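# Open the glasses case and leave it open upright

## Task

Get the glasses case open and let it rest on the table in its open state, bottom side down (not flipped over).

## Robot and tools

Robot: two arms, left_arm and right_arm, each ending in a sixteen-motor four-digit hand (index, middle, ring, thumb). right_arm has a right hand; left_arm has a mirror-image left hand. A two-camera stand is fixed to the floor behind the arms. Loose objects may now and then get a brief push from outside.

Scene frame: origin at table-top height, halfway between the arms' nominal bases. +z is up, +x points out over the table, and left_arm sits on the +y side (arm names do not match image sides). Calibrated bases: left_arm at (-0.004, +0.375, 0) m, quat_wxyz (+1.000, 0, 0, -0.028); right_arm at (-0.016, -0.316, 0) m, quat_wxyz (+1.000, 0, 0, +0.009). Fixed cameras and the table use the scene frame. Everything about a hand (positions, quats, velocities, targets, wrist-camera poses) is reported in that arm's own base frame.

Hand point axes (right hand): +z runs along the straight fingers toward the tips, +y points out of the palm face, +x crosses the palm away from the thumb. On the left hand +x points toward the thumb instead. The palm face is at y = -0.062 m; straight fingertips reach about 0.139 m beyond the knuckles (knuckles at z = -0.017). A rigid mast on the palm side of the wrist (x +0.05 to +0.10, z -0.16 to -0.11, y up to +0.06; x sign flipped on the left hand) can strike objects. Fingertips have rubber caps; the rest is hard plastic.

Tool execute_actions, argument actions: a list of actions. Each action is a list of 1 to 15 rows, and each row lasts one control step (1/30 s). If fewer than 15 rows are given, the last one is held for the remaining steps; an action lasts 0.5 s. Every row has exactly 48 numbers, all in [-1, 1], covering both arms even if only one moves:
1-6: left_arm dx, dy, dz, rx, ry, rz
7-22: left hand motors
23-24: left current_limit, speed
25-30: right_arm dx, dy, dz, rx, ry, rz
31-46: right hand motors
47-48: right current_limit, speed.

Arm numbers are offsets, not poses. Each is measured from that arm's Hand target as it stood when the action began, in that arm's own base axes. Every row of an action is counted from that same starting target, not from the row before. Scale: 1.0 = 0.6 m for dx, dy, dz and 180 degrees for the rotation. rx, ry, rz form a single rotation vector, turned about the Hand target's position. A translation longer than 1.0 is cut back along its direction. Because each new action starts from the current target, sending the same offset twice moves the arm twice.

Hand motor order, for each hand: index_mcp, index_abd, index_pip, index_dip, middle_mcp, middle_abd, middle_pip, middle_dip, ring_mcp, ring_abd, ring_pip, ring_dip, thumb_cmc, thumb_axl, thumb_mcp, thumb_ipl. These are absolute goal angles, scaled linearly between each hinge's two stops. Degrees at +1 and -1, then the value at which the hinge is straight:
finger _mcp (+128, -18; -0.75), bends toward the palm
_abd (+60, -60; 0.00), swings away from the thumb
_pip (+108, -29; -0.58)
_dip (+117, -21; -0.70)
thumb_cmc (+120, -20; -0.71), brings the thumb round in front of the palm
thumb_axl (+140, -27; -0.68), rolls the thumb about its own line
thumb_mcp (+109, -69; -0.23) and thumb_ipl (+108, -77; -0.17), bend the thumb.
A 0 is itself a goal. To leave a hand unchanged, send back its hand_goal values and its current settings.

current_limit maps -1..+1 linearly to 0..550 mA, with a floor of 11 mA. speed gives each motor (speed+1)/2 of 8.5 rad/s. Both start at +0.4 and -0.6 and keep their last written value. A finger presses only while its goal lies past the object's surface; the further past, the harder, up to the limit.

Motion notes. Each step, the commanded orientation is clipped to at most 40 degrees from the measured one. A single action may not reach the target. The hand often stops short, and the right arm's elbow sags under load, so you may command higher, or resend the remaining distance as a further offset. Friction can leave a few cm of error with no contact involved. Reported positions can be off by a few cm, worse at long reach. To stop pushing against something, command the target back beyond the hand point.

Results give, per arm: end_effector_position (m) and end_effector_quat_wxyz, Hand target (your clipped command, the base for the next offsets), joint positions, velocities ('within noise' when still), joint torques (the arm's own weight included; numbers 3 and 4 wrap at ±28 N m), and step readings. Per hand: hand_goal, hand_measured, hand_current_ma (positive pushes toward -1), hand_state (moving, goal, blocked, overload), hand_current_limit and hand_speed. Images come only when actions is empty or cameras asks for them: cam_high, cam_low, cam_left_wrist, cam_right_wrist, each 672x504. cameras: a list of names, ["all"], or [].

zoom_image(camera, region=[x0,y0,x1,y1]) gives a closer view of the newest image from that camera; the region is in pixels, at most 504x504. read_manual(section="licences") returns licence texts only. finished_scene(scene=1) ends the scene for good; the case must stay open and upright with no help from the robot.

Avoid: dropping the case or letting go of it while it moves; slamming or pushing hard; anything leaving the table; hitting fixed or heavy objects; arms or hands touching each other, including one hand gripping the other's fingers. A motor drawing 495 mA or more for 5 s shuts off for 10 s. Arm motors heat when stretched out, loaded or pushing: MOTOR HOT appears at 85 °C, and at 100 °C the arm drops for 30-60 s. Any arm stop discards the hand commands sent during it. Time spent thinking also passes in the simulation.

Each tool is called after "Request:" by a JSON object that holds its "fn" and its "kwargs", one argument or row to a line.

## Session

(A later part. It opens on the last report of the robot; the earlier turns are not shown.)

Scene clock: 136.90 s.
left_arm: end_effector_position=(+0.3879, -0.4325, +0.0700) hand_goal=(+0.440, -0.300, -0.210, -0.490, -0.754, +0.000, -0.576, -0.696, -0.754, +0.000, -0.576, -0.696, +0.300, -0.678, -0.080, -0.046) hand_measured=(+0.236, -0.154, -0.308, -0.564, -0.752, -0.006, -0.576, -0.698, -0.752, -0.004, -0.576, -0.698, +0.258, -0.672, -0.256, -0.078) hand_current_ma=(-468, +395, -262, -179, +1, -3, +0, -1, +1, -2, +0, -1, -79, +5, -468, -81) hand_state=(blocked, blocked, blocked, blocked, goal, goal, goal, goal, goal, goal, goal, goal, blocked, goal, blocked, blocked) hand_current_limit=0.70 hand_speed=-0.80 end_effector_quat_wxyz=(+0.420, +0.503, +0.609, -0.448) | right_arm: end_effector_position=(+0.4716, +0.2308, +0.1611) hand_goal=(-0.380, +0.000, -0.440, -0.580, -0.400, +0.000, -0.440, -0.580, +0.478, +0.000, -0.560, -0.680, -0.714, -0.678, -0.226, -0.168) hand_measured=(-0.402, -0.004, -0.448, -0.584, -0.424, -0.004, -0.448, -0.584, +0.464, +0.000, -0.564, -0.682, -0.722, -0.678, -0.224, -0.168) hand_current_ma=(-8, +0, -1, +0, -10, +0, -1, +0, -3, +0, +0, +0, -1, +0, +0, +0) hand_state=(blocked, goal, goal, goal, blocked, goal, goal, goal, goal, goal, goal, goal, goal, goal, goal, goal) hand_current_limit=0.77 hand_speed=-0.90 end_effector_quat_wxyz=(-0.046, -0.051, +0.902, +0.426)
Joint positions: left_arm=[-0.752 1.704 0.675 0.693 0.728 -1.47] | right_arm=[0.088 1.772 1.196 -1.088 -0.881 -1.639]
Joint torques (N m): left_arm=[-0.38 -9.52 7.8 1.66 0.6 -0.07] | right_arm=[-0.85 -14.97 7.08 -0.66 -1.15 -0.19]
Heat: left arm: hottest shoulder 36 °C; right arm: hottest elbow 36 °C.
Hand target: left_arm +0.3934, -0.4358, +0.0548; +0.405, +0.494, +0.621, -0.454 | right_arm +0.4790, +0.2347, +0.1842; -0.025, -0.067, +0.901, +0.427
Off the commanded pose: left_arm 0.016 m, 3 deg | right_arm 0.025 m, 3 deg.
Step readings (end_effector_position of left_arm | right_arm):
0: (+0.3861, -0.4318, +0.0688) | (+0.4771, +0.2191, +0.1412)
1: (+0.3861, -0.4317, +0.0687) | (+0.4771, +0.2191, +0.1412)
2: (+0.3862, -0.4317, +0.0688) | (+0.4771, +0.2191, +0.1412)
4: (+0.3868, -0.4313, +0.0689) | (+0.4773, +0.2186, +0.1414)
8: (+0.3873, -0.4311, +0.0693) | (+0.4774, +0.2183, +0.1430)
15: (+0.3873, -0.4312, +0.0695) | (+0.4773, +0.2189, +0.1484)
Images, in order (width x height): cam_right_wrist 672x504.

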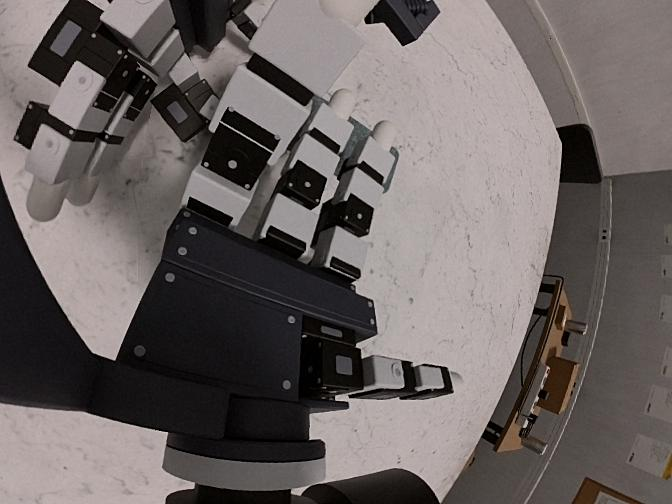

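Request:
{"fn": "execute_actions", "kwargs": {
  "actions": [
    [[0,0,0,0,0,0,0.44,-0.2,-0.21,-0.49,-0.754,0,-0.576,-0.696,-0.754,0,-0.576,-0.696,0.30,-0.678,-0.08,-0.045,0.5,-0.8,0,-0.03,0.04,0,0,0,-0.38,0,-0.5,-0.6,-0.38,0,-0.5,-0.6,0.478,0,-0.56,-0.68,-0.714,-0.678,-0.226,-0.168,0.6,-0.7],[0,0,0,0,0,0,0.44,-0.2,-0.21,-0.49,-0.754,0,-0.576,-0.696,-0.754,0,-0.576,-0.696,0.30,-0.678,-0.08,-0.045,0.5,-0.8,0,-0.09,0.04,0,0,0,-0.5,0,-0.576,-0.696,-0.5,0,-0.576,-0.696,0.478,0,-0.56,-0.68,-0.714,-0.678,-0.226,-0.168,0.6,-0.7]]
  ],
  "cameras": ["cam_right_wrist", "cam_left_wrist"]
}}

Request:
{"fn": "zoom_image", "kwargs": {
  "camera": "cam_right_wrist",
  "region": [260, 40, 440, 180]
}}

Scene clock: 138.33 s.
left_arm: end_effector_position=(+0.3878, -0.4326, +0.0698) hand_goal=(+0.440, -0.200, -0.210, -0.490, -0.754, +0.000, -0.576, -0.696, -0.754, +0.000, -0.576, -0.696, +0.300, -0.678, -0.080, -0.046) hand_measured=(+0.236, -0.144, -0.308, -0.564, -0.752, -0.006, -0.576, -0.698, -0.752, -0.004, -0.576, -0.698, +0.258, -0.672, -0.256, -0.078) hand_current_ma=(-413, +94, -262, -179, +1, -3, +0, -1, +1, -2, +0, -1, -79, +5, -412, -81) hand_state=(blocked, blocked, blocked, blocked, goal, goal, goal, goal, goal, goal, goal, goal, blocked, goal, blocked, blocked) hand_current_limit=0.50 hand_speed=-0.80 end_effector_quat_wxyz=(+0.420, +0.503, +0.609, -0.448) | right_arm: end_effector_position=(+0.4692, +0.1788, +0.1856) hand_goal=(-0.500, +0.000, -0.576, -0.696, -0.500, +0.000, -0.576, -0.696, +0.478, +0.000, -0.560, -0.680, -0.714, -0.678, -0.226, -0.168) hand_measured=(-0.508, -0.004, -0.576, -0.694, -0.508, -0.004, -0.576, -0.694, +0.464, +0.000, -0.564, -0.682, -0.722, -0.678, -0.224, -0.168) hand_current_ma=(-1, +0, +0, +0, -1, +0, +0, +0, -3, +0, +0, +0, -1, +0, +0, +0) hand_state=(goal, goal, goal, goal, goal, goal, goal, goal, goal, goal, goal, goal, goal, goal, goal, goal) hand_current_limit=0.60 hand_speed=-0.70 end_effector_quat_wxyz=(-0.048, -0.048, +0.901, +0.429)
Joint positions: left_arm=[-0.752 1.705 0.675 0.693 0.728 -1.47] | right_arm=[-0.022 1.754 1.237 -1.281 -0.871 -1.805]
Joint torques (N m): left_arm=[-0.5 -9.64 7.86 1.63 0.58 -0.08] | right_arm=[-0.56 -14.27 7.95 -0.9 -0.99 -0.2]
Heat: left arm: hottest shoulder 36 °C; right arm: hottest elbow 36 °C.
Hand target: left_arm +0.3934, -0.4358, +0.0549; +0.405, +0.494, +0.621, -0.454 | right_arm +0.4789, +0.1806, +0.2081; -0.025, -0.066, +0.902, +0.427
Off the commanded pose: left_arm 0.016 m, 3 deg | right_arm 0.025 m, 3 deg.
Step readings (end_effector_position of left_arm | right_arm):
0: (+0.3879, -0.4325, +0.0700) | (+0.4716, +0.2308, +0.1611)
1: (+0.3879, -0.4325, +0.0700) | (+0.4713, +0.2308, +0.1611)
2: (+0.3879, -0.4325, +0.0700) | (+0.4701, +0.2303, +0.1616)
4: (+0.3879, -0.4325, +0.0700) | (+0.4660, +0.2261, +0.1644)
8: (+0.3878, -0.4326, +0.0698) | (+0.4655, +0.2027, +0.1728)
15: (+0.3878, -0.4326, +0.0698) | (+0.4727, +0.1787, +0.1843)
Images, in order (width x height): cam_left_wrist 672x504, cam_right_wrist 672x504.

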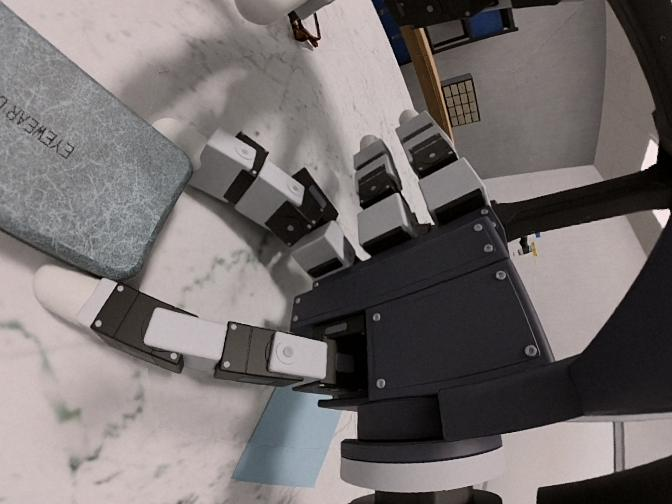

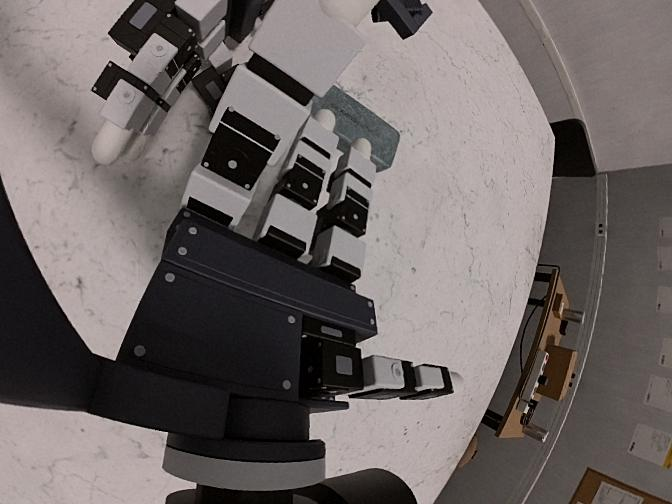

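Scaled by 2.800 from the camera's 672x504 image, which has a finer 960x720 frame.

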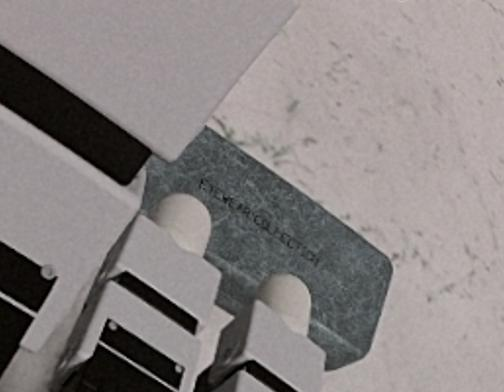

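Request:
{"fn": "execute_actions", "kwargs": {
  "actions": [
    [[0,0,0,0,0,0,0.44,-0.3,-0.21,-0.49,-0.754,0,-0.576,-0.696,-0.754,0,-0.576,-0.696,0.30,-0.678,-0.08,-0.045,0.7,-0.8,0,-0.03,0,0,0,0,-1,0,-0.124,-0.246,-1,0,-0.124,-0.246,0.478,0,-0.56,-0.68,-0.714,-0.678,-0.226,-0.168,0.6,-0.4]],
    [[0,0,0,0,0,0,0.44,-0.3,-0.21,-0.49,-0.754,0,-0.576,-0.696,-0.754,0,-0.576,-0.696,0.30,-0.678,-0.08,-0.045,0.7,-0.8,0,0,-0.10,0,0,0,-1,0,-0.124,-0.246,-1,0,-0.124,-0.246,0.478,0,-0.56,-0.68,-0.714,-0.678,-0.226,-0.168,0.6,-0.4]]
  ],
  "cameras": ["cam_right_wrist", "cam_high"]
}}

Request:
{"fn": "zoom_image", "kwargs": {
  "camera": "cam_right_wrist",
  "region": [240, 40, 440, 200]
}}

Scene clock: 140.93 s.
left_arm: end_effector_position=(+0.3880, -0.4327, +0.0700) hand_goal=(+0.440, -0.300, -0.210, -0.490, -0.754, +0.000, -0.576, -0.696, -0.754, +0.000, -0.576, -0.696, +0.300, -0.678, -0.080, -0.046) hand_measured=(+0.236, -0.152, -0.308, -0.564, -0.752, -0.006, -0.576, -0.698, -0.752, -0.004, -0.576, -0.698, +0.258, -0.672, -0.256, -0.080) hand_current_ma=(-467, +396, -262, -179, +1, -3, +0, -1, +1, -2, +0, -1, -79, +5, -468, -82) hand_state=(blocked, blocked, blocked, blocked, goal, goal, goal, goal, goal, goal, goal, goal, blocked, goal, blocked, blocked) hand_current_limit=0.70 hand_speed=-0.80 end_effector_quat_wxyz=(+0.420, +0.503, +0.608, -0.448) | right_arm: end_effector_position=(+0.4766, +0.1655, +0.1518) hand_goal=(-1.000, +0.000, -0.124, -0.246, -1.000, +0.000, -0.124, -0.246, +0.478, +0.000, -0.560, -0.680, -0.714, -0.678, -0.226, -0.168) hand_measured=(-1.000, -0.002, -0.130, -0.250, -1.000, -0.002, -0.132, -0.250, +0.464, +0.000, -0.564, -0.682, -0.722, -0.678, -0.224, -0.168) hand_current_ma=(+0, +0, -1, +0, +0, +0, -1, +0, -3, +0, +0, +0, -1, +0, +0, +0) hand_state=(goal, goal, goal, goal, goal, goal, goal, goal, goal, goal, goal, goal, goal, goal, goal, goal) hand_current_limit=0.60 hand_speed=-0.40 end_effector_quat_wxyz=(-0.029, -0.065, +0.902, +0.427)
Joint positions: left_arm=[-0.752 1.705 0.676 0.693 0.728 -1.47] | right_arm=[-0.049 1.819 1.228 -1.204 -0.863 -1.868]
Joint torques (N m): left_arm=[-0.5 -9.7 7.83 1.65 0.59 -0.08] | right_arm=[-1.32 -12.63 4.83 -0.21 -0.97 -0.16]
Heat: left arm: hottest shoulder 36 °C; right arm: hottest elbow 36 °C.
Hand target: left_arm +0.3934, -0.4358, +0.0549; +0.405, +0.494, +0.621, -0.454 | right_arm +0.4790, +0.1626, +0.1482; -0.025, -0.067, +0.902, +0.427
Off the commanded pose: left_arm 0.016 m, 3 deg | right_arm 0.005 m, 0 deg.
Step readings (end_effector_position of left_arm | right_arm):
0: (+0.3878, -0.4326, +0.0698) | (+0.4692, +0.1788, +0.1857)
1: (+0.3878, -0.4326, +0.0698) | (+0.4690, +0.1788, +0.1857)
2: (+0.3878, -0.4326, +0.0698) | (+0.4686, +0.1788, +0.1861)
4: (+0.3878, -0.4326, +0.0698) | (+0.4673, +0.1775, +0.1873)
8: (+0.3880, -0.4327, +0.0700) | (+0.4665, +0.1726, +0.1889)
15: (+0.3880, -0.4327, +0.0700) | (+0.4676, +0.1660, +0.1905)
16: (+0.3880, -0.4327, +0.0700) | (+0.4675, +0.1660, +0.1905)
17: (+0.3880, -0.4327, +0.0700) | (+0.4682, +0.1660, +0.1902)
19: (+0.3880, -0.4327, +0.0700) | (+0.4717, +0.1658, +0.1870)
23: (+0.3880, -0.4327, +0.0700) | (+0.4772, +0.1655, +0.1713)
30: (+0.3880, -0.4327, +0.0700) | (+0.4762, +0.1655, +0.1519)
Images, in order (width x height): cam_high 672x504, cam_right_wrist 672x504.

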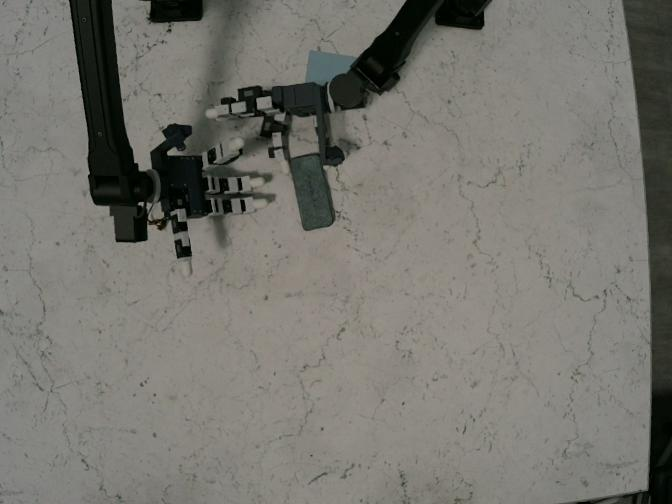

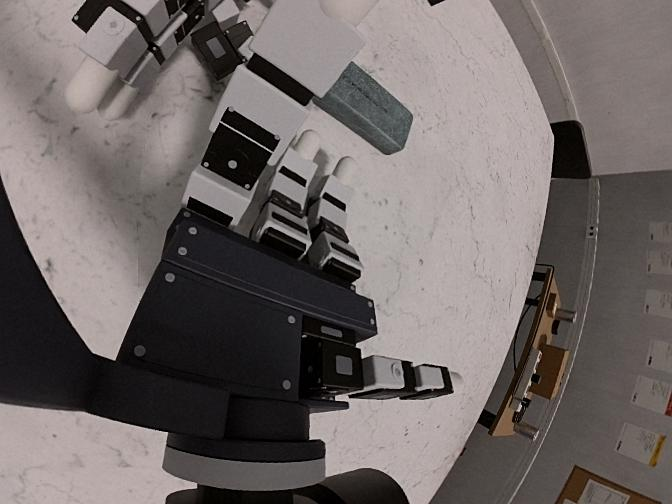

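Scaled by 2.520 from the camera's 672x504 image, which has a finer 960x720 frame.

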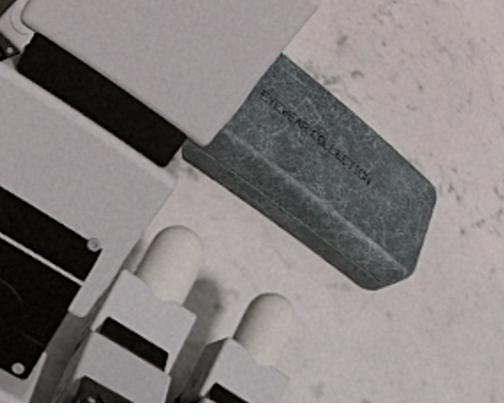

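Request:
{"fn": "execute_actions", "kwargs": {
  "actions": [
    [[0,0,0,0,0,0,0.44,-0.3,-0.21,-0.49,-0.754,0,-0.576,-0.696,-0.754,0,-0.576,-0.696,0.30,-0.678,-0.08,-0.045,0.7,-0.8,0.008,0.03,-0.04,0,0,0.02,-1,0,-0.124,-0.246,-1,0,-0.124,-0.246,0.478,0,-0.56,-0.68,-0.714,-0.678,-0.226,-0.168,0.6,-0.4]]
  ],
  "cameras": ["cam_right_wrist", "cam_high"]
}}

Request:
{"fn": "zoom_image", "kwargs": {
  "camera": "cam_right_wrist",
  "region": [240, 40, 440, 200]
}}

Request:
{"fn": "zoom_image", "kwargs": {
  "camera": "cam_high",
  "region": [220, 60, 380, 240]
}}

Scene clock: 141.80 s.
left_arm: end_effector_position=(+0.3880, -0.4327, +0.0700) hand_goal=(+0.440, -0.300, -0.210, -0.490, -0.754, +0.000, -0.576, -0.696, -0.754, +0.000, -0.576, -0.696, +0.300, -0.678, -0.080, -0.046) hand_measured=(+0.236, -0.152, -0.308, -0.564, -0.752, -0.006, -0.576, -0.698, -0.752, -0.004, -0.576, -0.698, +0.258, -0.672, -0.256, -0.080) hand_current_ma=(-467, +396, -262, -179, +1, -3, +0, -1, +1, -2, +0, -1, -79, +5, -468, -82) hand_state=(blocked, blocked, blocked, blocked, goal, goal, goal, goal, goal, goal, goal, goal, blocked, goal, blocked, blocked) hand_current_limit=0.70 hand_speed=-0.80 end_effector_quat_wxyz=(+0.420, +0.503, +0.608, -0.448) | right_arm: end_effector_position=(+0.4757, +0.1740, +0.1348) hand_goal=(-1.000, +0.000, -0.124, -0.246, -1.000, +0.000, -0.124, -0.246, +0.478, +0.000, -0.560, -0.680, -0.714, -0.678, -0.226, -0.168) hand_measured=(-0.986, -0.002, -0.116, -0.250, -0.990, -0.002, -0.120, -0.250, +0.464, +0.000, -0.564, -0.682, -0.724, -0.678, -0.224, -0.168) hand_current_ma=(+4, +0, +1, +0, +2, +0, +0, +0, -3, +0, +0, +0, -1, +0, +0, +0) hand_state=(goal, goal, goal, goal, goal, goal, goal, goal, goal, goal, goal, goal, goal, goal, goal, goal) hand_current_limit=0.60 hand_speed=-0.40 end_effector_quat_wxyz=(-0.036, -0.083, +0.897, +0.432)
Joint positions: left_arm=[-0.752 1.705 0.676 0.693 0.728 -1.47] | right_arm=[-0.031 1.866 1.237 -1.194 -0.871 -1.905]
Joint torques (N m): left_arm=[-0.44 -9.64 7.84 1.63 0.59 -0.08] | right_arm=[0.32 -10.81 6.56 -0.27 -0.43 -0.12]
Heat: left arm: hottest shoulder 36 °C; right arm: hottest elbow 36 °C.
Hand target: left_arm +0.3934, -0.4358, +0.0549; +0.405, +0.494, +0.621, -0.454 | right_arm +0.4837, +0.1807, +0.1242; -0.038, -0.095, +0.899, +0.426
Off the commanded pose: left_arm 0.016 m, 3 deg | right_arm 0.015 m, 2 deg.
Step readings (end_effector_position of left_arm | right_arm):
0: (+0.3880, -0.4327, +0.0700) | (+0.4766, +0.1655, +0.1518)
1: (+0.3880, -0.4327, +0.0700) | (+0.4766, +0.1655, +0.1516)
2: (+0.3880, -0.4327, +0.0700) | (+0.4766, +0.1655, +0.1510)
4: (+0.3880, -0.4327, +0.0700) | (+0.4761, +0.1671, +0.1472)
8: (+0.3880, -0.4327, +0.0700) | (+0.4756, +0.1704, +0.1345)
15: (+0.3880, -0.4327, +0.0700) | (+0.4759, +0.1737, +0.1349)
Images, in order (width x height): cam_high 672x504, cam_right_wrist 672x504.

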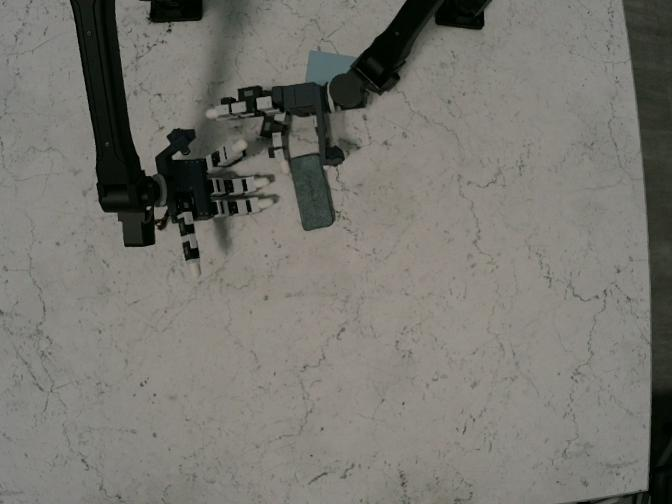

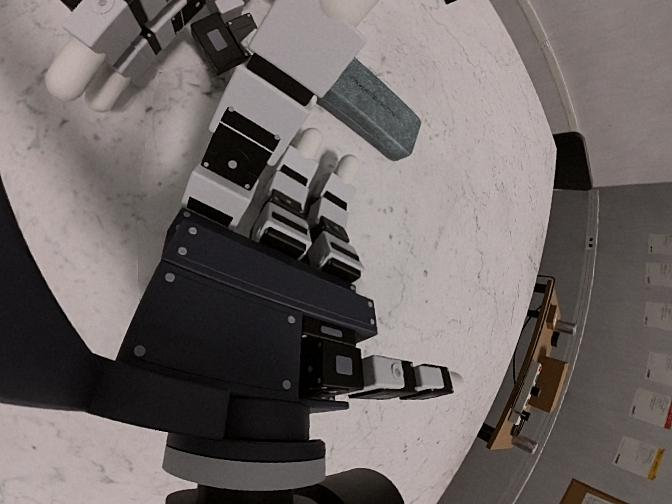

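Scaled by 2.520 from the camera's 672x504 image, which has a finer 960x720 frame.

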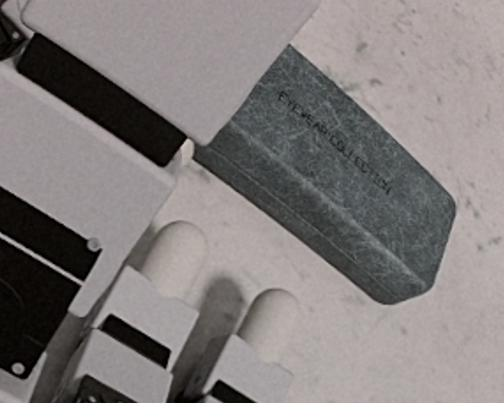

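Scaled by 2.800 from the camera's 672x504 image, which has a finer 960x720 frame.

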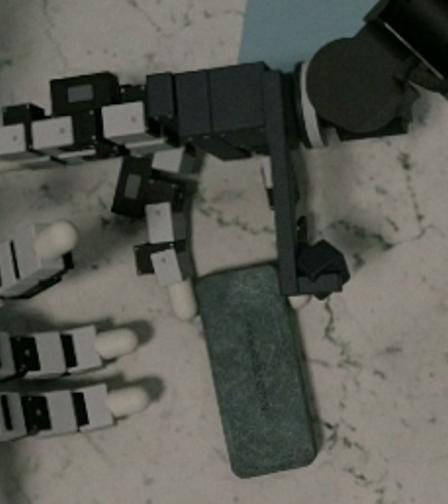

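Request:
{"fn": "execute_actions", "kwargs": {
  "actions": [
    [[0,0,0,0,0,0,0.44,-0.3,-0.21,-0.49,-0.754,0,-0.576,-0.696,-0.754,0,-0.576,-0.696,0.30,-0.678,-0.08,-0.045,0.7,-0.8,0,0.0,0.02,0,0,0,-1,0,0.1,-0.66,-1,0,0.1,-0.66,0.478,0,-0.56,-0.68,-0.714,-0.678,-0.226,-0.168,0.6,-0.5]],
    [[0,0,0,0,0,0,0.44,-0.3,-0.21,-0.49,-0.754,0,-0.576,-0.696,-0.754,0,-0.576,-0.696,0.30,-0.678,-0.08,-0.045,0.7,-0.8,0,0.045,-0.012,0,0,0,-1,0,0.1,-0.66,-1,0,0.1,-0.66,0.478,0,-0.56,-0.68,-0.714,-0.678,-0.226,-0.168,0.6,-0.4]]
  ],
  "cameras": ["cam_right_wrist", "cam_high"]
}}

Request:
{"fn": "zoom_image", "kwargs": {
  "camera": "cam_right_wrist",
  "region": [240, 40, 440, 200]
}}

Request:
{"fn": "zoom_image", "kwargs": {
  "camera": "cam_high",
  "region": [220, 60, 380, 240]
}}

Scene clock: 143.70 s.
left_arm: end_effector_position=(+0.3880, -0.4327, +0.0700) hand_goal=(+0.440, -0.300, -0.210, -0.490, -0.754, +0.000, -0.576, -0.696, -0.754, +0.000, -0.576, -0.696, +0.300, -0.678, -0.080, -0.046) hand_measured=(+0.236, -0.152, -0.308, -0.564, -0.752, -0.006, -0.576, -0.698, -0.752, -0.004, -0.576, -0.698, +0.258, -0.672, -0.256, -0.080) hand_current_ma=(-467, +396, -262, -179, +1, -3, +0, -1, +1, -2, +0, -1, -79, +5, -468, -82) hand_state=(blocked, blocked, blocked, blocked, goal, goal, goal, goal, goal, goal, goal, goal, blocked, goal, blocked, blocked) hand_current_limit=0.70 hand_speed=-0.80 end_effector_quat_wxyz=(+0.420, +0.503, +0.608, -0.448) | right_arm: end_effector_position=(+0.4738, +0.2068, +0.1299) hand_goal=(-1.000, +0.000, +0.100, -0.660, -1.000, +0.000, +0.100, -0.660, +0.478, +0.000, -0.560, -0.680, -0.714, -0.678, -0.226, -0.168) hand_measured=(-1.000, -0.002, +0.092, -0.658, -1.000, -0.002, +0.092, -0.658, +0.464, +0.000, -0.564, -0.682, -0.724, -0.678, -0.224, -0.168) hand_current_ma=(+0, +0, -1, +0, +0, +0, -1, +0, -3, +0, +0, +0, -1, +0, +0, +0) hand_state=(goal, goal, goal, goal, goal, goal, goal, goal, goal, goal, goal, goal, goal, goal, goal, goal) hand_current_limit=0.60 hand_speed=-0.40 end_effector_quat_wxyz=(-0.043, -0.096, +0.899, +0.426)
Joint positions: left_arm=[-0.752 1.705 0.676 0.693 0.728 -1.47] | right_arm=[0.038 1.87 1.237 -1.142 -0.867 -1.841]
Joint torques (N m): left_arm=[-0.38 -9.58 7.84 1.63 0.58 -0.07] | right_arm=[-0.79 -12.63 6.06 -0.2 -1.08 0]
Heat: left arm: hottest shoulder 36 °C; right arm: hottest elbow 36 °C.
Hand target: left_arm +0.3934, -0.4358, +0.0549; +0.405, +0.494, +0.621, -0.454 | right_arm +0.4837, +0.2077, +0.1291; -0.038, -0.095, +0.899, +0.426
Off the commanded pose: left_arm 0.016 m, 3 deg | right_arm 0.010 m, 1 deg.
Step readings (end_effector_position of left_arm | right_arm):
0: (+0.3880, -0.4327, +0.0700) | (+0.4756, +0.1740, +0.1348)
1: (+0.3880, -0.4327, +0.0700) | (+0.4756, +0.1740, +0.1348)
2: (+0.3880, -0.4327, +0.0700) | (+0.4755, +0.1739, +0.1342)
4: (+0.3880, -0.4327, +0.0700) | (+0.4749, +0.1741, +0.1321)
8: (+0.3880, -0.4327, +0.0700) | (+0.4740, +0.1755, +0.1314)
15: (+0.3880, -0.4327, +0.0700) | (+0.4735, +0.1759, +0.1315)
16: (+0.3880, -0.4327, +0.0700) | (+0.4733, +0.1763, +0.1315)
17: (+0.3880, -0.4327, +0.0700) | (+0.4729, +0.1784, +0.1314)
19: (+0.3880, -0.4327, +0.0700) | (+0.4743, +0.1818, +0.1310)
23: (+0.3880, -0.4327, +0.0700) | (+0.4740, +0.1965, +0.1304)
30: (+0.3880, -0.4327, +0.0700) | (+0.4730, +0.2068, +0.1300)
Images, in order (width x height): cam_high 672x504, cam_right_wrist 672x504.

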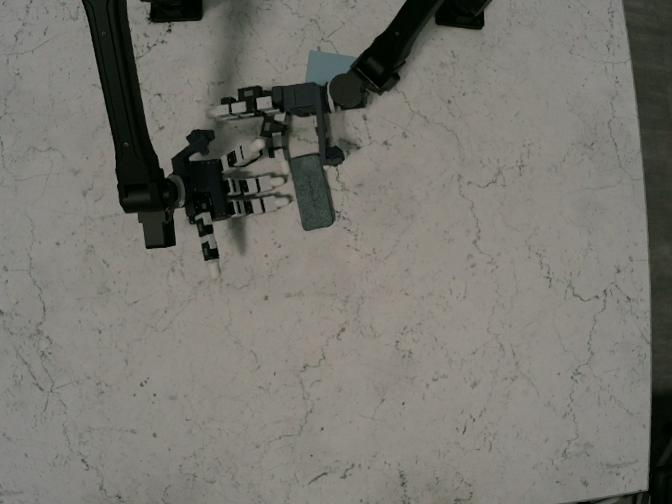

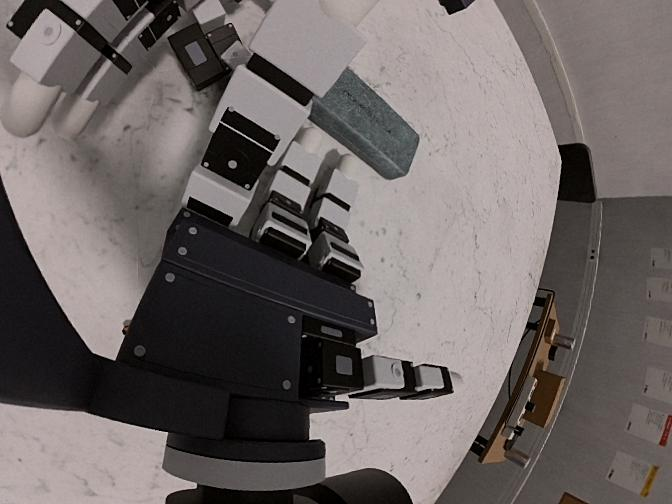

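Scaled by 2.520 from the camera's 672x504 image, which has a finer 960x720 frame.

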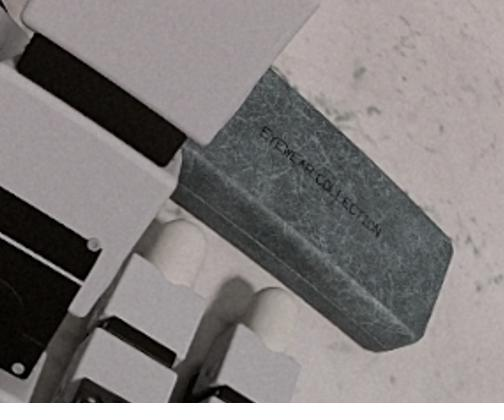

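Scaled by 2.800 from the camera's 672x504 image, which has a finer 960x720 frame.

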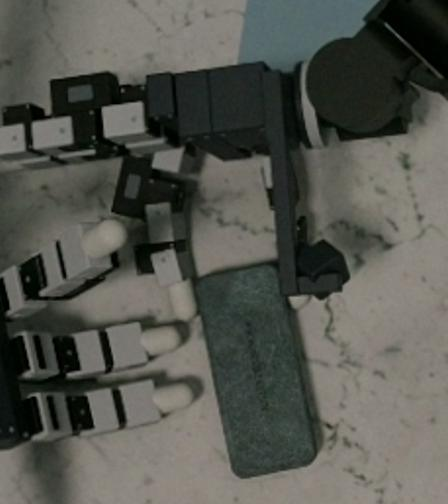

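Request:
{"fn": "execute_actions", "kwargs": {
  "actions": [
    [[0,0,0,0,0,0,0.44,-0.3,-0.21,-0.49,-0.754,0,-0.576,-0.696,-0.754,0,-0.576,-0.696,0.30,-0.678,-0.08,-0.045,0.7,-0.8,-0.004,0.032,0.003,0,0,0,-1,0,0.1,-0.66,-1,0,0.1,-0.66,0.478,0,-0.56,-0.68,-0.714,-0.678,-0.226,-0.168,0.6,-0.5]]
  ],
  "cameras": ["cam_right_wrist"]
}}

Request:
{"fn": "zoom_image", "kwargs": {
  "camera": "cam_right_wrist",
  "region": [240, 40, 440, 200]
}}

Scene clock: 144.73 s.
left_arm: end_effector_position=(+0.3880, -0.4327, +0.0700) hand_goal=(+0.440, -0.300, -0.210, -0.490, -0.754, +0.000, -0.576, -0.696, -0.754, +0.000, -0.576, -0.696, +0.300, -0.678, -0.080, -0.046) hand_measured=(+0.236, -0.152, -0.308, -0.564, -0.752, -0.006, -0.576, -0.698, -0.752, -0.004, -0.576, -0.698, +0.258, -0.672, -0.256, -0.080) hand_current_ma=(-467, +396, -262, -179, +1, -3, +0, -1, +1, -2, +0, -1, -80, +5, -468, -82) hand_state=(blocked, blocked, blocked, blocked, goal, goal, goal, goal, goal, goal, goal, goal, blocked, goal, blocked, blocked) hand_current_limit=0.70 hand_speed=-0.80 end_effector_quat_wxyz=(+0.420, +0.503, +0.608, -0.448) | right_arm: end_effector_position=(+0.4776, +0.2228, +0.1289) hand_goal=(-1.000, +0.000, +0.100, -0.660, -1.000, +0.000, +0.100, -0.660, +0.478, +0.000, -0.560, -0.680, -0.714, -0.678, -0.226, -0.168) hand_measured=(-1.000, +0.002, +0.094, -0.658, -1.000, -0.002, +0.092, -0.658, +0.464, +0.000, -0.564, -0.682, -0.724, -0.678, -0.224, -0.168) hand_current_ma=(+0, +0, -1, +0, +0, +0, -1, +0, -3, +0, +0, +0, -1, +0, +0, +0) hand_state=(goal, goal, goal, goal, goal, goal, goal, goal, goal, goal, goal, goal, goal, goal, goal, goal) hand_current_limit=0.60 hand_speed=-0.50 end_effector_quat_wxyz=(-0.042, -0.093, +0.899, +0.425)
Joint positions: left_arm=[-0.752 1.705 0.676 0.693 0.728 -1.47] | right_arm=[0.07 1.87 1.237 -1.096 -0.872 -1.781]
Joint torques (N m): left_arm=[-0.44 -9.7 7.83 1.65 0.59 -0.07] | right_arm=[-0.21 -13.8 5.23 -0.12 -1.12 0.01]
Heat: left arm: hottest shoulder 36 °C; right arm: hottest elbow 36 °C.
Hand target: left_arm +0.3934, -0.4358, +0.0549; +0.405, +0.494, +0.621, -0.454 | right_arm +0.4813, +0.2268, +0.1308; -0.038, -0.095, +0.899, +0.426
Off the commanded pose: left_arm 0.016 m, 3 deg | right_arm 0.006 m, 1 deg.
Step readings (end_effector_position of left_arm | right_arm):
0: (+0.3880, -0.4327, +0.0700) | (+0.4739, +0.2068, +0.1299)
1: (+0.3880, -0.4327, +0.0700) | (+0.4741, +0.2068, +0.1298)
2: (+0.3880, -0.4327, +0.0700) | (+0.4748, +0.2071, +0.1297)
4: (+0.3880, -0.4327, +0.0700) | (+0.4766, +0.2087, +0.1296)
8: (+0.3880, -0.4327, +0.0700) | (+0.4773, +0.2167, +0.1294)
15: (+0.3880, -0.4327, +0.0700) | (+0.4770, +0.2228, +0.1290)
Images, in order (width x height): cam_right_wrist 672x504.

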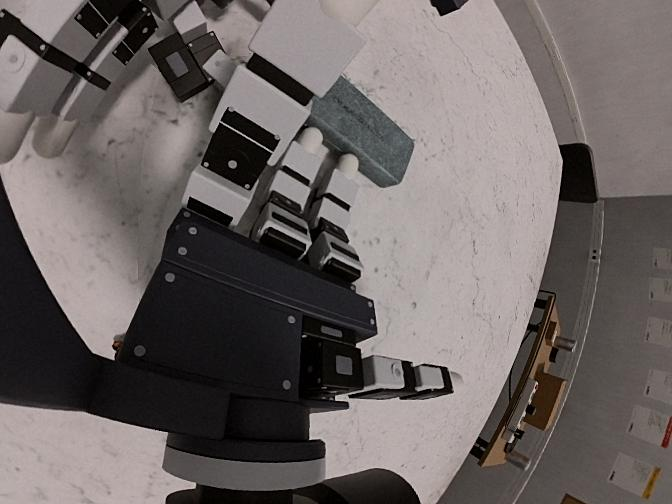

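Scaled by 2.520 from the camera's 672x504 image, which has a finer 960x720 frame.

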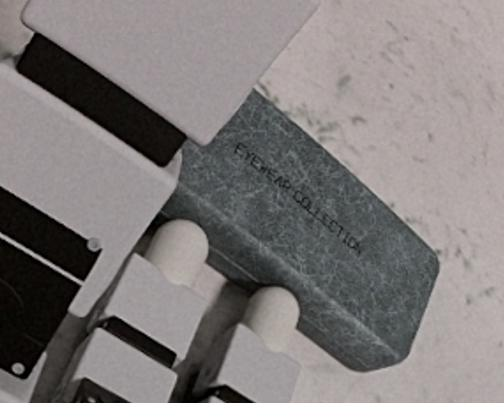

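Request:
{"fn": "execute_actions", "kwargs": {
  "actions": [
    [[0,0,0,0,0,0,0.44,-0.3,-0.21,-0.49,-0.754,0,-0.576,-0.696,-0.754,0,-0.576,-0.696,0.30,-0.678,-0.08,-0.045,0.75,-0.8,-0.006,0.02,0.003,0,0,0,-1,0,0.12,-0.66,-1,0,0.12,-0.66,0.478,0,-0.56,-0.68,-0.714,-0.678,-0.226,-0.168,0.7,-0.8]]
  ],
  "cameras": ["cam_right_wrist"]
}}

Request:
{"fn": "zoom_image", "kwargs": {
  "camera": "cam_right_wrist",
  "region": [240, 40, 440, 200]
}}

Scene clock: 145.57 s.
left_arm: end_effector_position=(+0.3881, -0.4325, +0.0700) hand_goal=(+0.440, -0.300, -0.210, -0.490, -0.754, +0.000, -0.576, -0.696, -0.754, +0.000, -0.576, -0.696, +0.300, -0.678, -0.080, -0.046) hand_measured=(+0.236, -0.152, -0.308, -0.564, -0.752, -0.006, -0.576, -0.698, -0.752, -0.004, -0.576, -0.698, +0.256, -0.674, -0.256, -0.080) hand_current_ma=(-481, +396, -262, -179, +1, -3, +0, -1, +1, -2, +0, -1, -81, +4, -481, -82) hand_state=(blocked, blocked, blocked, blocked, goal, goal, goal, goal, goal, goal, goal, goal, blocked, goal, blocked, blocked) hand_current_limit=0.75 hand_speed=-0.80 end_effector_quat_wxyz=(+0.420, +0.503, +0.609, -0.448) | right_arm: end_effector_position=(+0.4808, +0.2264, +0.1275) hand_goal=(-1.000, +0.000, +0.120, -0.660, -1.000, +0.000, +0.120, -0.660, +0.478, +0.000, -0.560, -0.680, -0.714, -0.678, -0.226, -0.168) hand_measured=(-1.000, +0.012, +0.124, -0.656, -1.000, +0.000, +0.118, -0.658, +0.464, +0.000, -0.564, -0.682, -0.724, -0.678, -0.224, -0.168) hand_current_ma=(+0, +2, +0, +0, +0, +0, +0, +0, -3, +0, +0, +0, -1, +0, +0, +0) hand_state=(goal, goal, goal, goal, goal, goal, goal, goal, goal, goal, goal, goal, goal, goal, goal, goal) hand_current_limit=0.70 hand_speed=-0.80 end_effector_quat_wxyz=(-0.042, -0.085, +0.901, +0.424)
Joint positions: left_arm=[-0.751 1.705 0.676 0.693 0.728 -1.47] | right_arm=[0.077 1.87 1.235 -1.074 -0.873 -1.747]
Joint torques (N m): left_arm=[-0.56 -9.64 7.83 1.65 0.59 -0.08] | right_arm=[1.08 -14.92 4.44 0.13 -1.22 0.07]
Heat: left arm: hottest shoulder 36 °C; right arm: hottest elbow 36 °C.
Hand target: left_arm +0.3935, -0.4358, +0.0549; +0.405, +0.493, +0.621, -0.454 | right_arm +0.4777, +0.2389, +0.1326; -0.038, -0.095, +0.899, +0.426
Off the commanded pose: left_arm 0.016 m, 3 deg | right_arm 0.014 m, 1 deg.
Step readings (end_effector_position of left_arm | right_arm):
0: (+0.3880, -0.4327, +0.0700) | (+0.4776, +0.2228, +0.1289)
1: (+0.3880, -0.4327, +0.0700) | (+0.4777, +0.2228, +0.1289)
2: (+0.3880, -0.4327, +0.0700) | (+0.4779, +0.2234, +0.1289)
4: (+0.3880, -0.4327, +0.0700) | (+0.4791, +0.2249, +0.1289)
8: (+0.3881, -0.4325, +0.0700) | (+0.4804, +0.2264, +0.1284)
15: (+0.3881, -0.4325, +0.0700) | (+0.4807, +0.2264, +0.1276)
Images, in order (width x height): cam_right_wrist 672x504.

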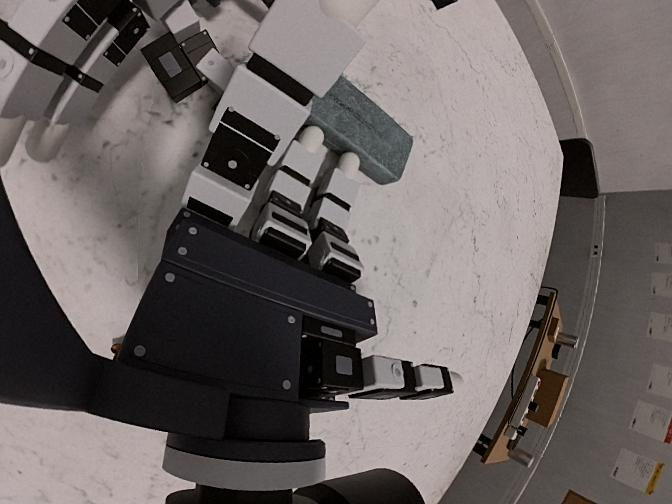

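Scaled by 2.520 from the camera's 672x504 image, which has a finer 960x720 frame.

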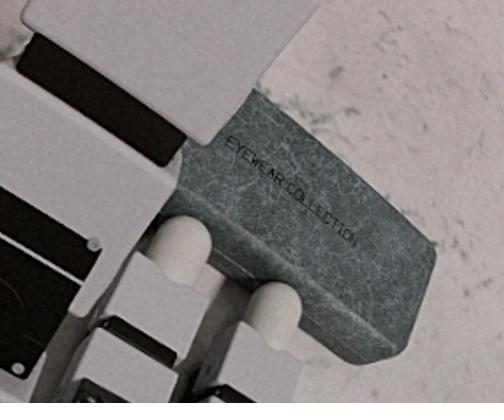

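Request:
{"fn": "execute_actions", "kwargs": {
  "actions": [
    [[0,0,0,0,0,0,0.44,-0.3,-0.21,-0.49,-0.754,0,-0.576,-0.696,-0.754,0,-0.576,-0.696,0.30,-0.678,-0.08,-0.045,0.75,-0.8,-0.002,0.006,0.004,0,0,0,-1,0,0.22,-0.64,-1,0,0.22,-0.64,0.478,0,-0.56,-0.68,-0.714,-0.678,-0.226,-0.168,0.7,-0.93]]
  ],
  "cameras": ["cam_right_wrist"]
}}

Request:
{"fn": "zoom_image", "kwargs": {
  "camera": "cam_right_wrist",
  "region": [240, 40, 440, 200]
}}

Scene clock: 146.43 s.
left_arm: end_effector_position=(+0.3881, -0.4325, +0.0700) hand_goal=(+0.440, -0.300, -0.210, -0.490, -0.754, +0.000, -0.576, -0.696, -0.754, +0.000, -0.576, -0.696, +0.300, -0.678, -0.080, -0.046) hand_measured=(+0.236, -0.152, -0.308, -0.564, -0.752, -0.006, -0.576, -0.698, -0.752, -0.004, -0.576, -0.698, +0.256, -0.674, -0.256, -0.080) hand_current_ma=(-481, +396, -262, -179, +1, -3, +0, -1, +1, -2, +0, -1, -82, +4, -481, -82) hand_state=(blocked, blocked, blocked, blocked, goal, goal, goal, goal, goal, goal, goal, goal, blocked, goal, blocked, blocked) hand_current_limit=0.75 hand_speed=-0.80 end_effector_quat_wxyz=(+0.420, +0.503, +0.608, -0.448) | right_arm: end_effector_position=(+0.4810, +0.2271, +0.1246) hand_goal=(-1.000, +0.000, +0.220, -0.640, -1.000, +0.000, +0.220, -0.640, +0.478, +0.000, -0.560, -0.680, -0.714, -0.678, -0.226, -0.168) hand_measured=(-1.000, +0.004, +0.202, -0.648, -1.000, +0.002, +0.164, -0.658, +0.464, +0.000, -0.564, -0.682, -0.724, -0.678, -0.224, -0.168) hand_current_ma=(+0, +0, -5, -1, +0, +0, -47, -5, -3, +0, +0, +0, -1, +0, +0, +0) hand_state=(goal, goal, goal, goal, goal, goal, blocked, goal, goal, goal, goal, goal, goal, goal, goal, goal) hand_current_limit=0.70 hand_speed=-0.93 end_effector_quat_wxyz=(-0.042, -0.082, +0.903, +0.420)
Joint positions: left_arm=[-0.751 1.705 0.676 0.693 0.728 -1.469] | right_arm=[0.079 1.87 1.231 -1.064 -0.865 -1.735]
Joint torques (N m): left_arm=[-0.44 -9.64 7.8 1.65 0.59 -0.08] | right_arm=[1.55 -15.5 4.51 0.01 -1.58 0.03]
Heat: left arm: hottest shoulder 36 °C; right arm: hottest elbow 36 °C.
Hand target: left_arm +0.3935, -0.4358, +0.0549; +0.406, +0.494, +0.621, -0.454 | right_arm +0.4765, +0.2425, +0.1351; -0.038, -0.095, +0.899, +0.426
Off the commanded pose: left_arm 0.016 m, 3 deg | right_arm 0.019 m, 2 deg.
Step readings (end_effector_position of left_arm | right_arm):
0: (+0.3881, -0.4325, +0.0700) | (+0.4808, +0.2264, +0.1275)
1: (+0.3881, -0.4325, +0.0700) | (+0.4809, +0.2264, +0.1275)
2: (+0.3881, -0.4325, +0.0700) | (+0.4809, +0.2264, +0.1274)
4: (+0.3881, -0.4325, +0.0700) | (+0.4808, +0.2265, +0.1267)
8: (+0.3881, -0.4325, +0.0700) | (+0.4809, +0.2267, +0.1257)
15: (+0.3881, -0.4325, +0.0700) | (+0.4810, +0.2271, +0.1246)
Images, in order (width x height): cam_right_wrist 672x504.

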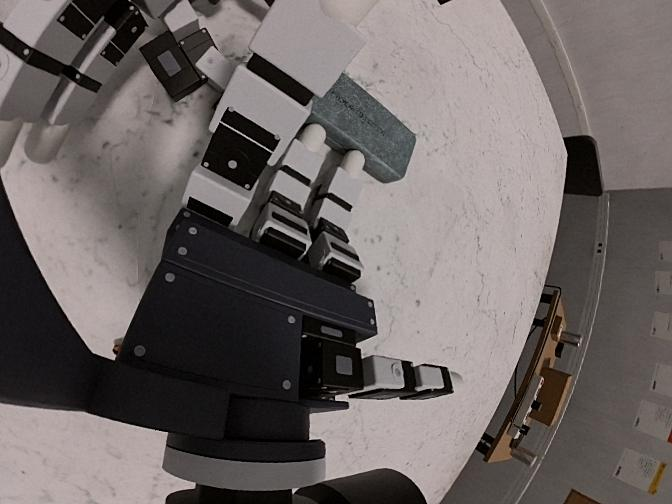

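Scaled by 2.520 from the camera's 672x504 image, which has a finer 960x720 frame.

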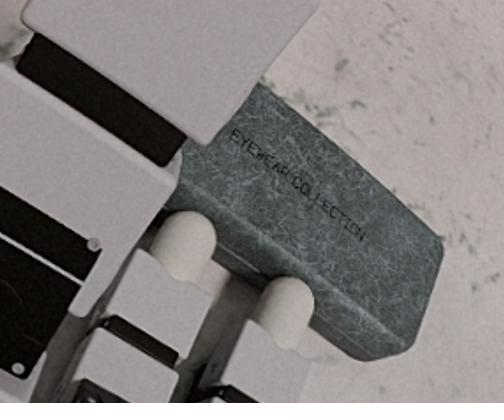

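Request:
{"fn": "execute_actions", "kwargs": {
  "actions": [
    [[0,0,0,0,0,0,0.44,-0.3,-0.21,-0.49,-0.754,0,-0.576,-0.696,-0.754,0,-0.576,-0.696,0.30,-0.678,-0.08,-0.045,0.75,-0.8,-0.002,0.004,0.004,0,0,0,-1,0,0.34,-0.6,-1,0,0.34,-0.6,0.478,0,-0.56,-0.68,-0.714,-0.678,-0.226,-0.168,0.75,-0.94]]
  ],
  "cameras": ["cam_right_wrist"]
}}

Request:
{"fn": "zoom_image", "kwargs": {
  "camera": "cam_right_wrist",
  "region": [240, 40, 440, 200]
}}

Scene clock: 147.40 s.
left_arm: end_effector_position=(+0.3881, -0.4325, +0.0700) hand_goal=(+0.440, -0.300, -0.210, -0.490, -0.754, +0.000, -0.576, -0.696, -0.754, +0.000, -0.576, -0.696, +0.300, -0.678, -0.080, -0.046) hand_measured=(+0.236, -0.152, -0.308, -0.564, -0.752, -0.006, -0.576, -0.698, -0.752, -0.004, -0.576, -0.698, +0.256, -0.674, -0.256, -0.080) hand_current_ma=(-481, +396, -262, -179, +1, -3, +0, -1, +1, -2, +0, -1, -83, +4, -481, -82) hand_state=(blocked, blocked, blocked, blocked, goal, goal, goal, goal, goal, goal, goal, goal, blocked, goal, blocked, blocked) hand_current_limit=0.75 hand_speed=-0.80 end_effector_quat_wxyz=(+0.420, +0.503, +0.608, -0.448) | right_arm: end_effector_position=(+0.4812, +0.2276, +0.1236) hand_goal=(-1.000, +0.000, +0.340, -0.600, -1.000, +0.000, +0.340, -0.600, +0.478, +0.000, -0.560, -0.680, -0.714, -0.678, -0.226, -0.168) hand_measured=(-1.000, +0.004, +0.332, -0.604, -1.000, +0.002, +0.214, -0.656, +0.464, +0.000, -0.564, -0.682, -0.724, -0.678, -0.224, -0.168) hand_current_ma=(+0, +0, -1, +0, +0, +0, -228, -49, -3, +0, +0, +0, -1, +0, +0, +0) hand_state=(goal, goal, goal, goal, goal, goal, blocked, blocked, goal, goal, goal, goal, goal, goal, goal, goal) hand_current_limit=0.75 hand_speed=-0.94 end_effector_quat_wxyz=(-0.043, -0.082, +0.904, +0.418)
Joint positions: left_arm=[-0.751 1.705 0.676 0.693 0.728 -1.469] | right_arm=[0.08 1.87 1.231 -1.063 -0.86 -1.731]
Joint torques (N m): left_arm=[-0.5 -9.64 7.83 1.63 0.58 -0.07] | right_arm=[1.85 -15.97 4.34 -0.02 -1.78 0.05]
Heat: left arm: hottest shoulder 36 °C; right arm: hottest elbow 36 °C.
Hand target: left_arm +0.3934, -0.4358, +0.0549; +0.405, +0.493, +0.621, -0.454 | right_arm +0.4754, +0.2448, +0.1375; -0.038, -0.095, +0.899, +0.426
Off the commanded pose: left_arm 0.016 m, 3 deg | right_arm 0.023 m, 2 deg.
Step readings (end_effector_position of left_arm | right_arm):
0: (+0.3881, -0.4325, +0.0700) | (+0.4810, +0.2271, +0.1246)
1: (+0.3881, -0.4325, +0.0700) | (+0.4810, +0.2271, +0.1246)
2: (+0.3881, -0.4325, +0.0700) | (+0.4811, +0.2271, +0.1246)
4: (+0.3881, -0.4325, +0.0700) | (+0.4811, +0.2273, +0.1244)
8: (+0.3881, -0.4325, +0.0700) | (+0.4813, +0.2275, +0.1239)
15: (+0.3881, -0.4325, +0.0700) | (+0.4812, +0.2277, +0.1237)
Images, in order (width x height): cam_right_wrist 672x504.

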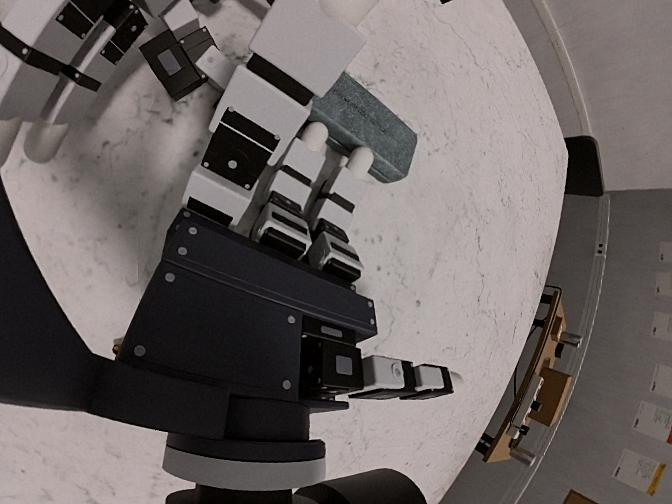

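Scaled by 2.520 from the camera's 672x504 image, which has a finer 960x720 frame.

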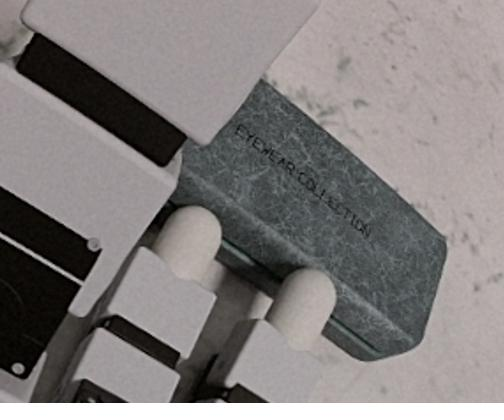

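Request:
{"fn": "execute_actions", "kwargs": {
  "actions": [
    [[0,0,0,0,0,0,0.44,-0.3,-0.21,-0.49,-0.754,0,-0.576,-0.696,-0.754,0,-0.576,-0.696,0.30,-0.678,-0.08,-0.045,0.75,-0.8,-0.002,0.004,0.004,0,0,0,-1,0,0.34,-0.6,-1,0,0.43,-0.5,0.478,0,-0.56,-0.68,-0.714,-0.678,-0.226,-0.168,0.75,-0.94]]
  ],
  "cameras": ["cam_right_wrist"]
}}

Request:
{"fn": "zoom_image", "kwargs": {
  "camera": "cam_right_wrist",
  "region": [240, 40, 440, 200]
}}

Scene clock: 148.27 s.
left_arm: end_effector_position=(+0.3884, -0.4327, +0.0701) hand_goal=(+0.440, -0.300, -0.210, -0.490, -0.754, +0.000, -0.576, -0.696, -0.754, +0.000, -0.576, -0.696, +0.300, -0.678, -0.080, -0.046) hand_measured=(+0.236, -0.156, -0.308, -0.564, -0.752, -0.006, -0.576, -0.698, -0.752, -0.004, -0.576, -0.698, +0.256, -0.672, -0.256, -0.080) hand_current_ma=(-481, +385, -262, -179, +1, -3, +0, -1, +1, -2, +0, -1, -83, +4, -481, -82) hand_state=(blocked, blocked, blocked, blocked, goal, goal, goal, goal, goal, goal, goal, goal, blocked, goal, blocked, blocked) hand_current_limit=0.75 hand_speed=-0.80 end_effector_quat_wxyz=(+0.420, +0.503, +0.608, -0.448) | right_arm: end_effector_position=(+0.4752, +0.2436, +0.1280) hand_goal=(-1.000, +0.000, +0.340, -0.600, -1.000, +0.000, +0.430, -0.500, +0.478, +0.000, -0.560, -0.680, -0.714, -0.678, -0.226, -0.168) hand_measured=(-1.000, +0.002, +0.340, -0.600, -1.000, +0.002, +0.420, -0.504, +0.464, +0.000, -0.564, -0.682, -0.724, -0.678, -0.224, -0.168) hand_current_ma=(+0, +0, +0, +0, +0, +0, -1, +0, -3, +0, +0, +0, -1, +0, +0, +0) hand_state=(goal, goal, goal, goal, goal, goal, goal, goal, goal, goal, goal, goal, goal, goal, goal, goal) hand_current_limit=0.75 hand_speed=-0.94 end_effector_quat_wxyz=(-0.049, -0.090, +0.899, +0.425)
Joint positions: left_arm=[-0.751 1.705 0.676 0.693 0.728 -1.469] | right_arm=[0.112 1.866 1.229 -1.058 -0.878 -1.716]
Joint torques (N m): left_arm=[-0.5 -9.64 7.77 1.62 0.58 -0.09] | right_arm=[-0.21 -16.15 4.34 -0.02 -1.08 0.02]
Heat: left arm: hottest shoulder 36 °C; right arm: hottest elbow 36 °C.
Hand target: left_arm +0.3935, -0.4358, +0.0548; +0.405, +0.493, +0.621, -0.454 | right_arm +0.4742, +0.2472, +0.1397; -0.038, -0.095, +0.899, +0.426
Off the commanded pose: left_arm 0.016 m, 3 deg | right_arm 0.012 m, 1 deg.
Step readings (end_effector_position of left_arm | right_arm):
0: (+0.3881, -0.4325, +0.0700) | (+0.4812, +0.2276, +0.1236)
1: (+0.3881, -0.4325, +0.0700) | (+0.4812, +0.2276, +0.1236)
2: (+0.3882, -0.4325, +0.0700) | (+0.4811, +0.2278, +0.1236)
4: (+0.3882, -0.4325, +0.0700) | (+0.4812, +0.2280, +0.1236)
8: (+0.3884, -0.4327, +0.0701) | (+0.4788, +0.2350, +0.1264)
15: (+0.3884, -0.4327, +0.0701) | (+0.4751, +0.2436, +0.1280)
Images, in order (width x height): cam_right_wrist 672x504.

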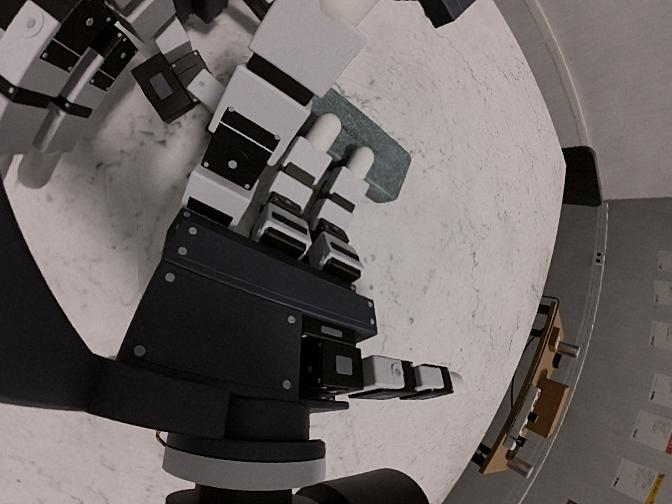

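Scaled by 2.520 from the camera's 672x504 image, which has a finer 960x720 frame.

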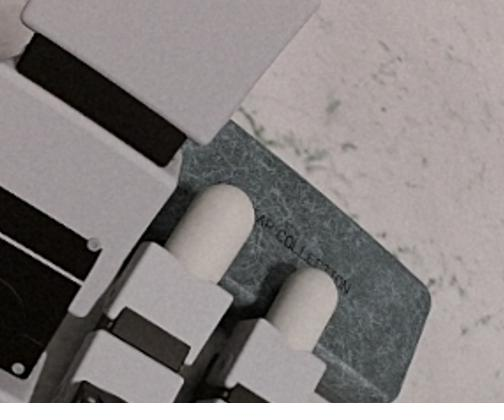

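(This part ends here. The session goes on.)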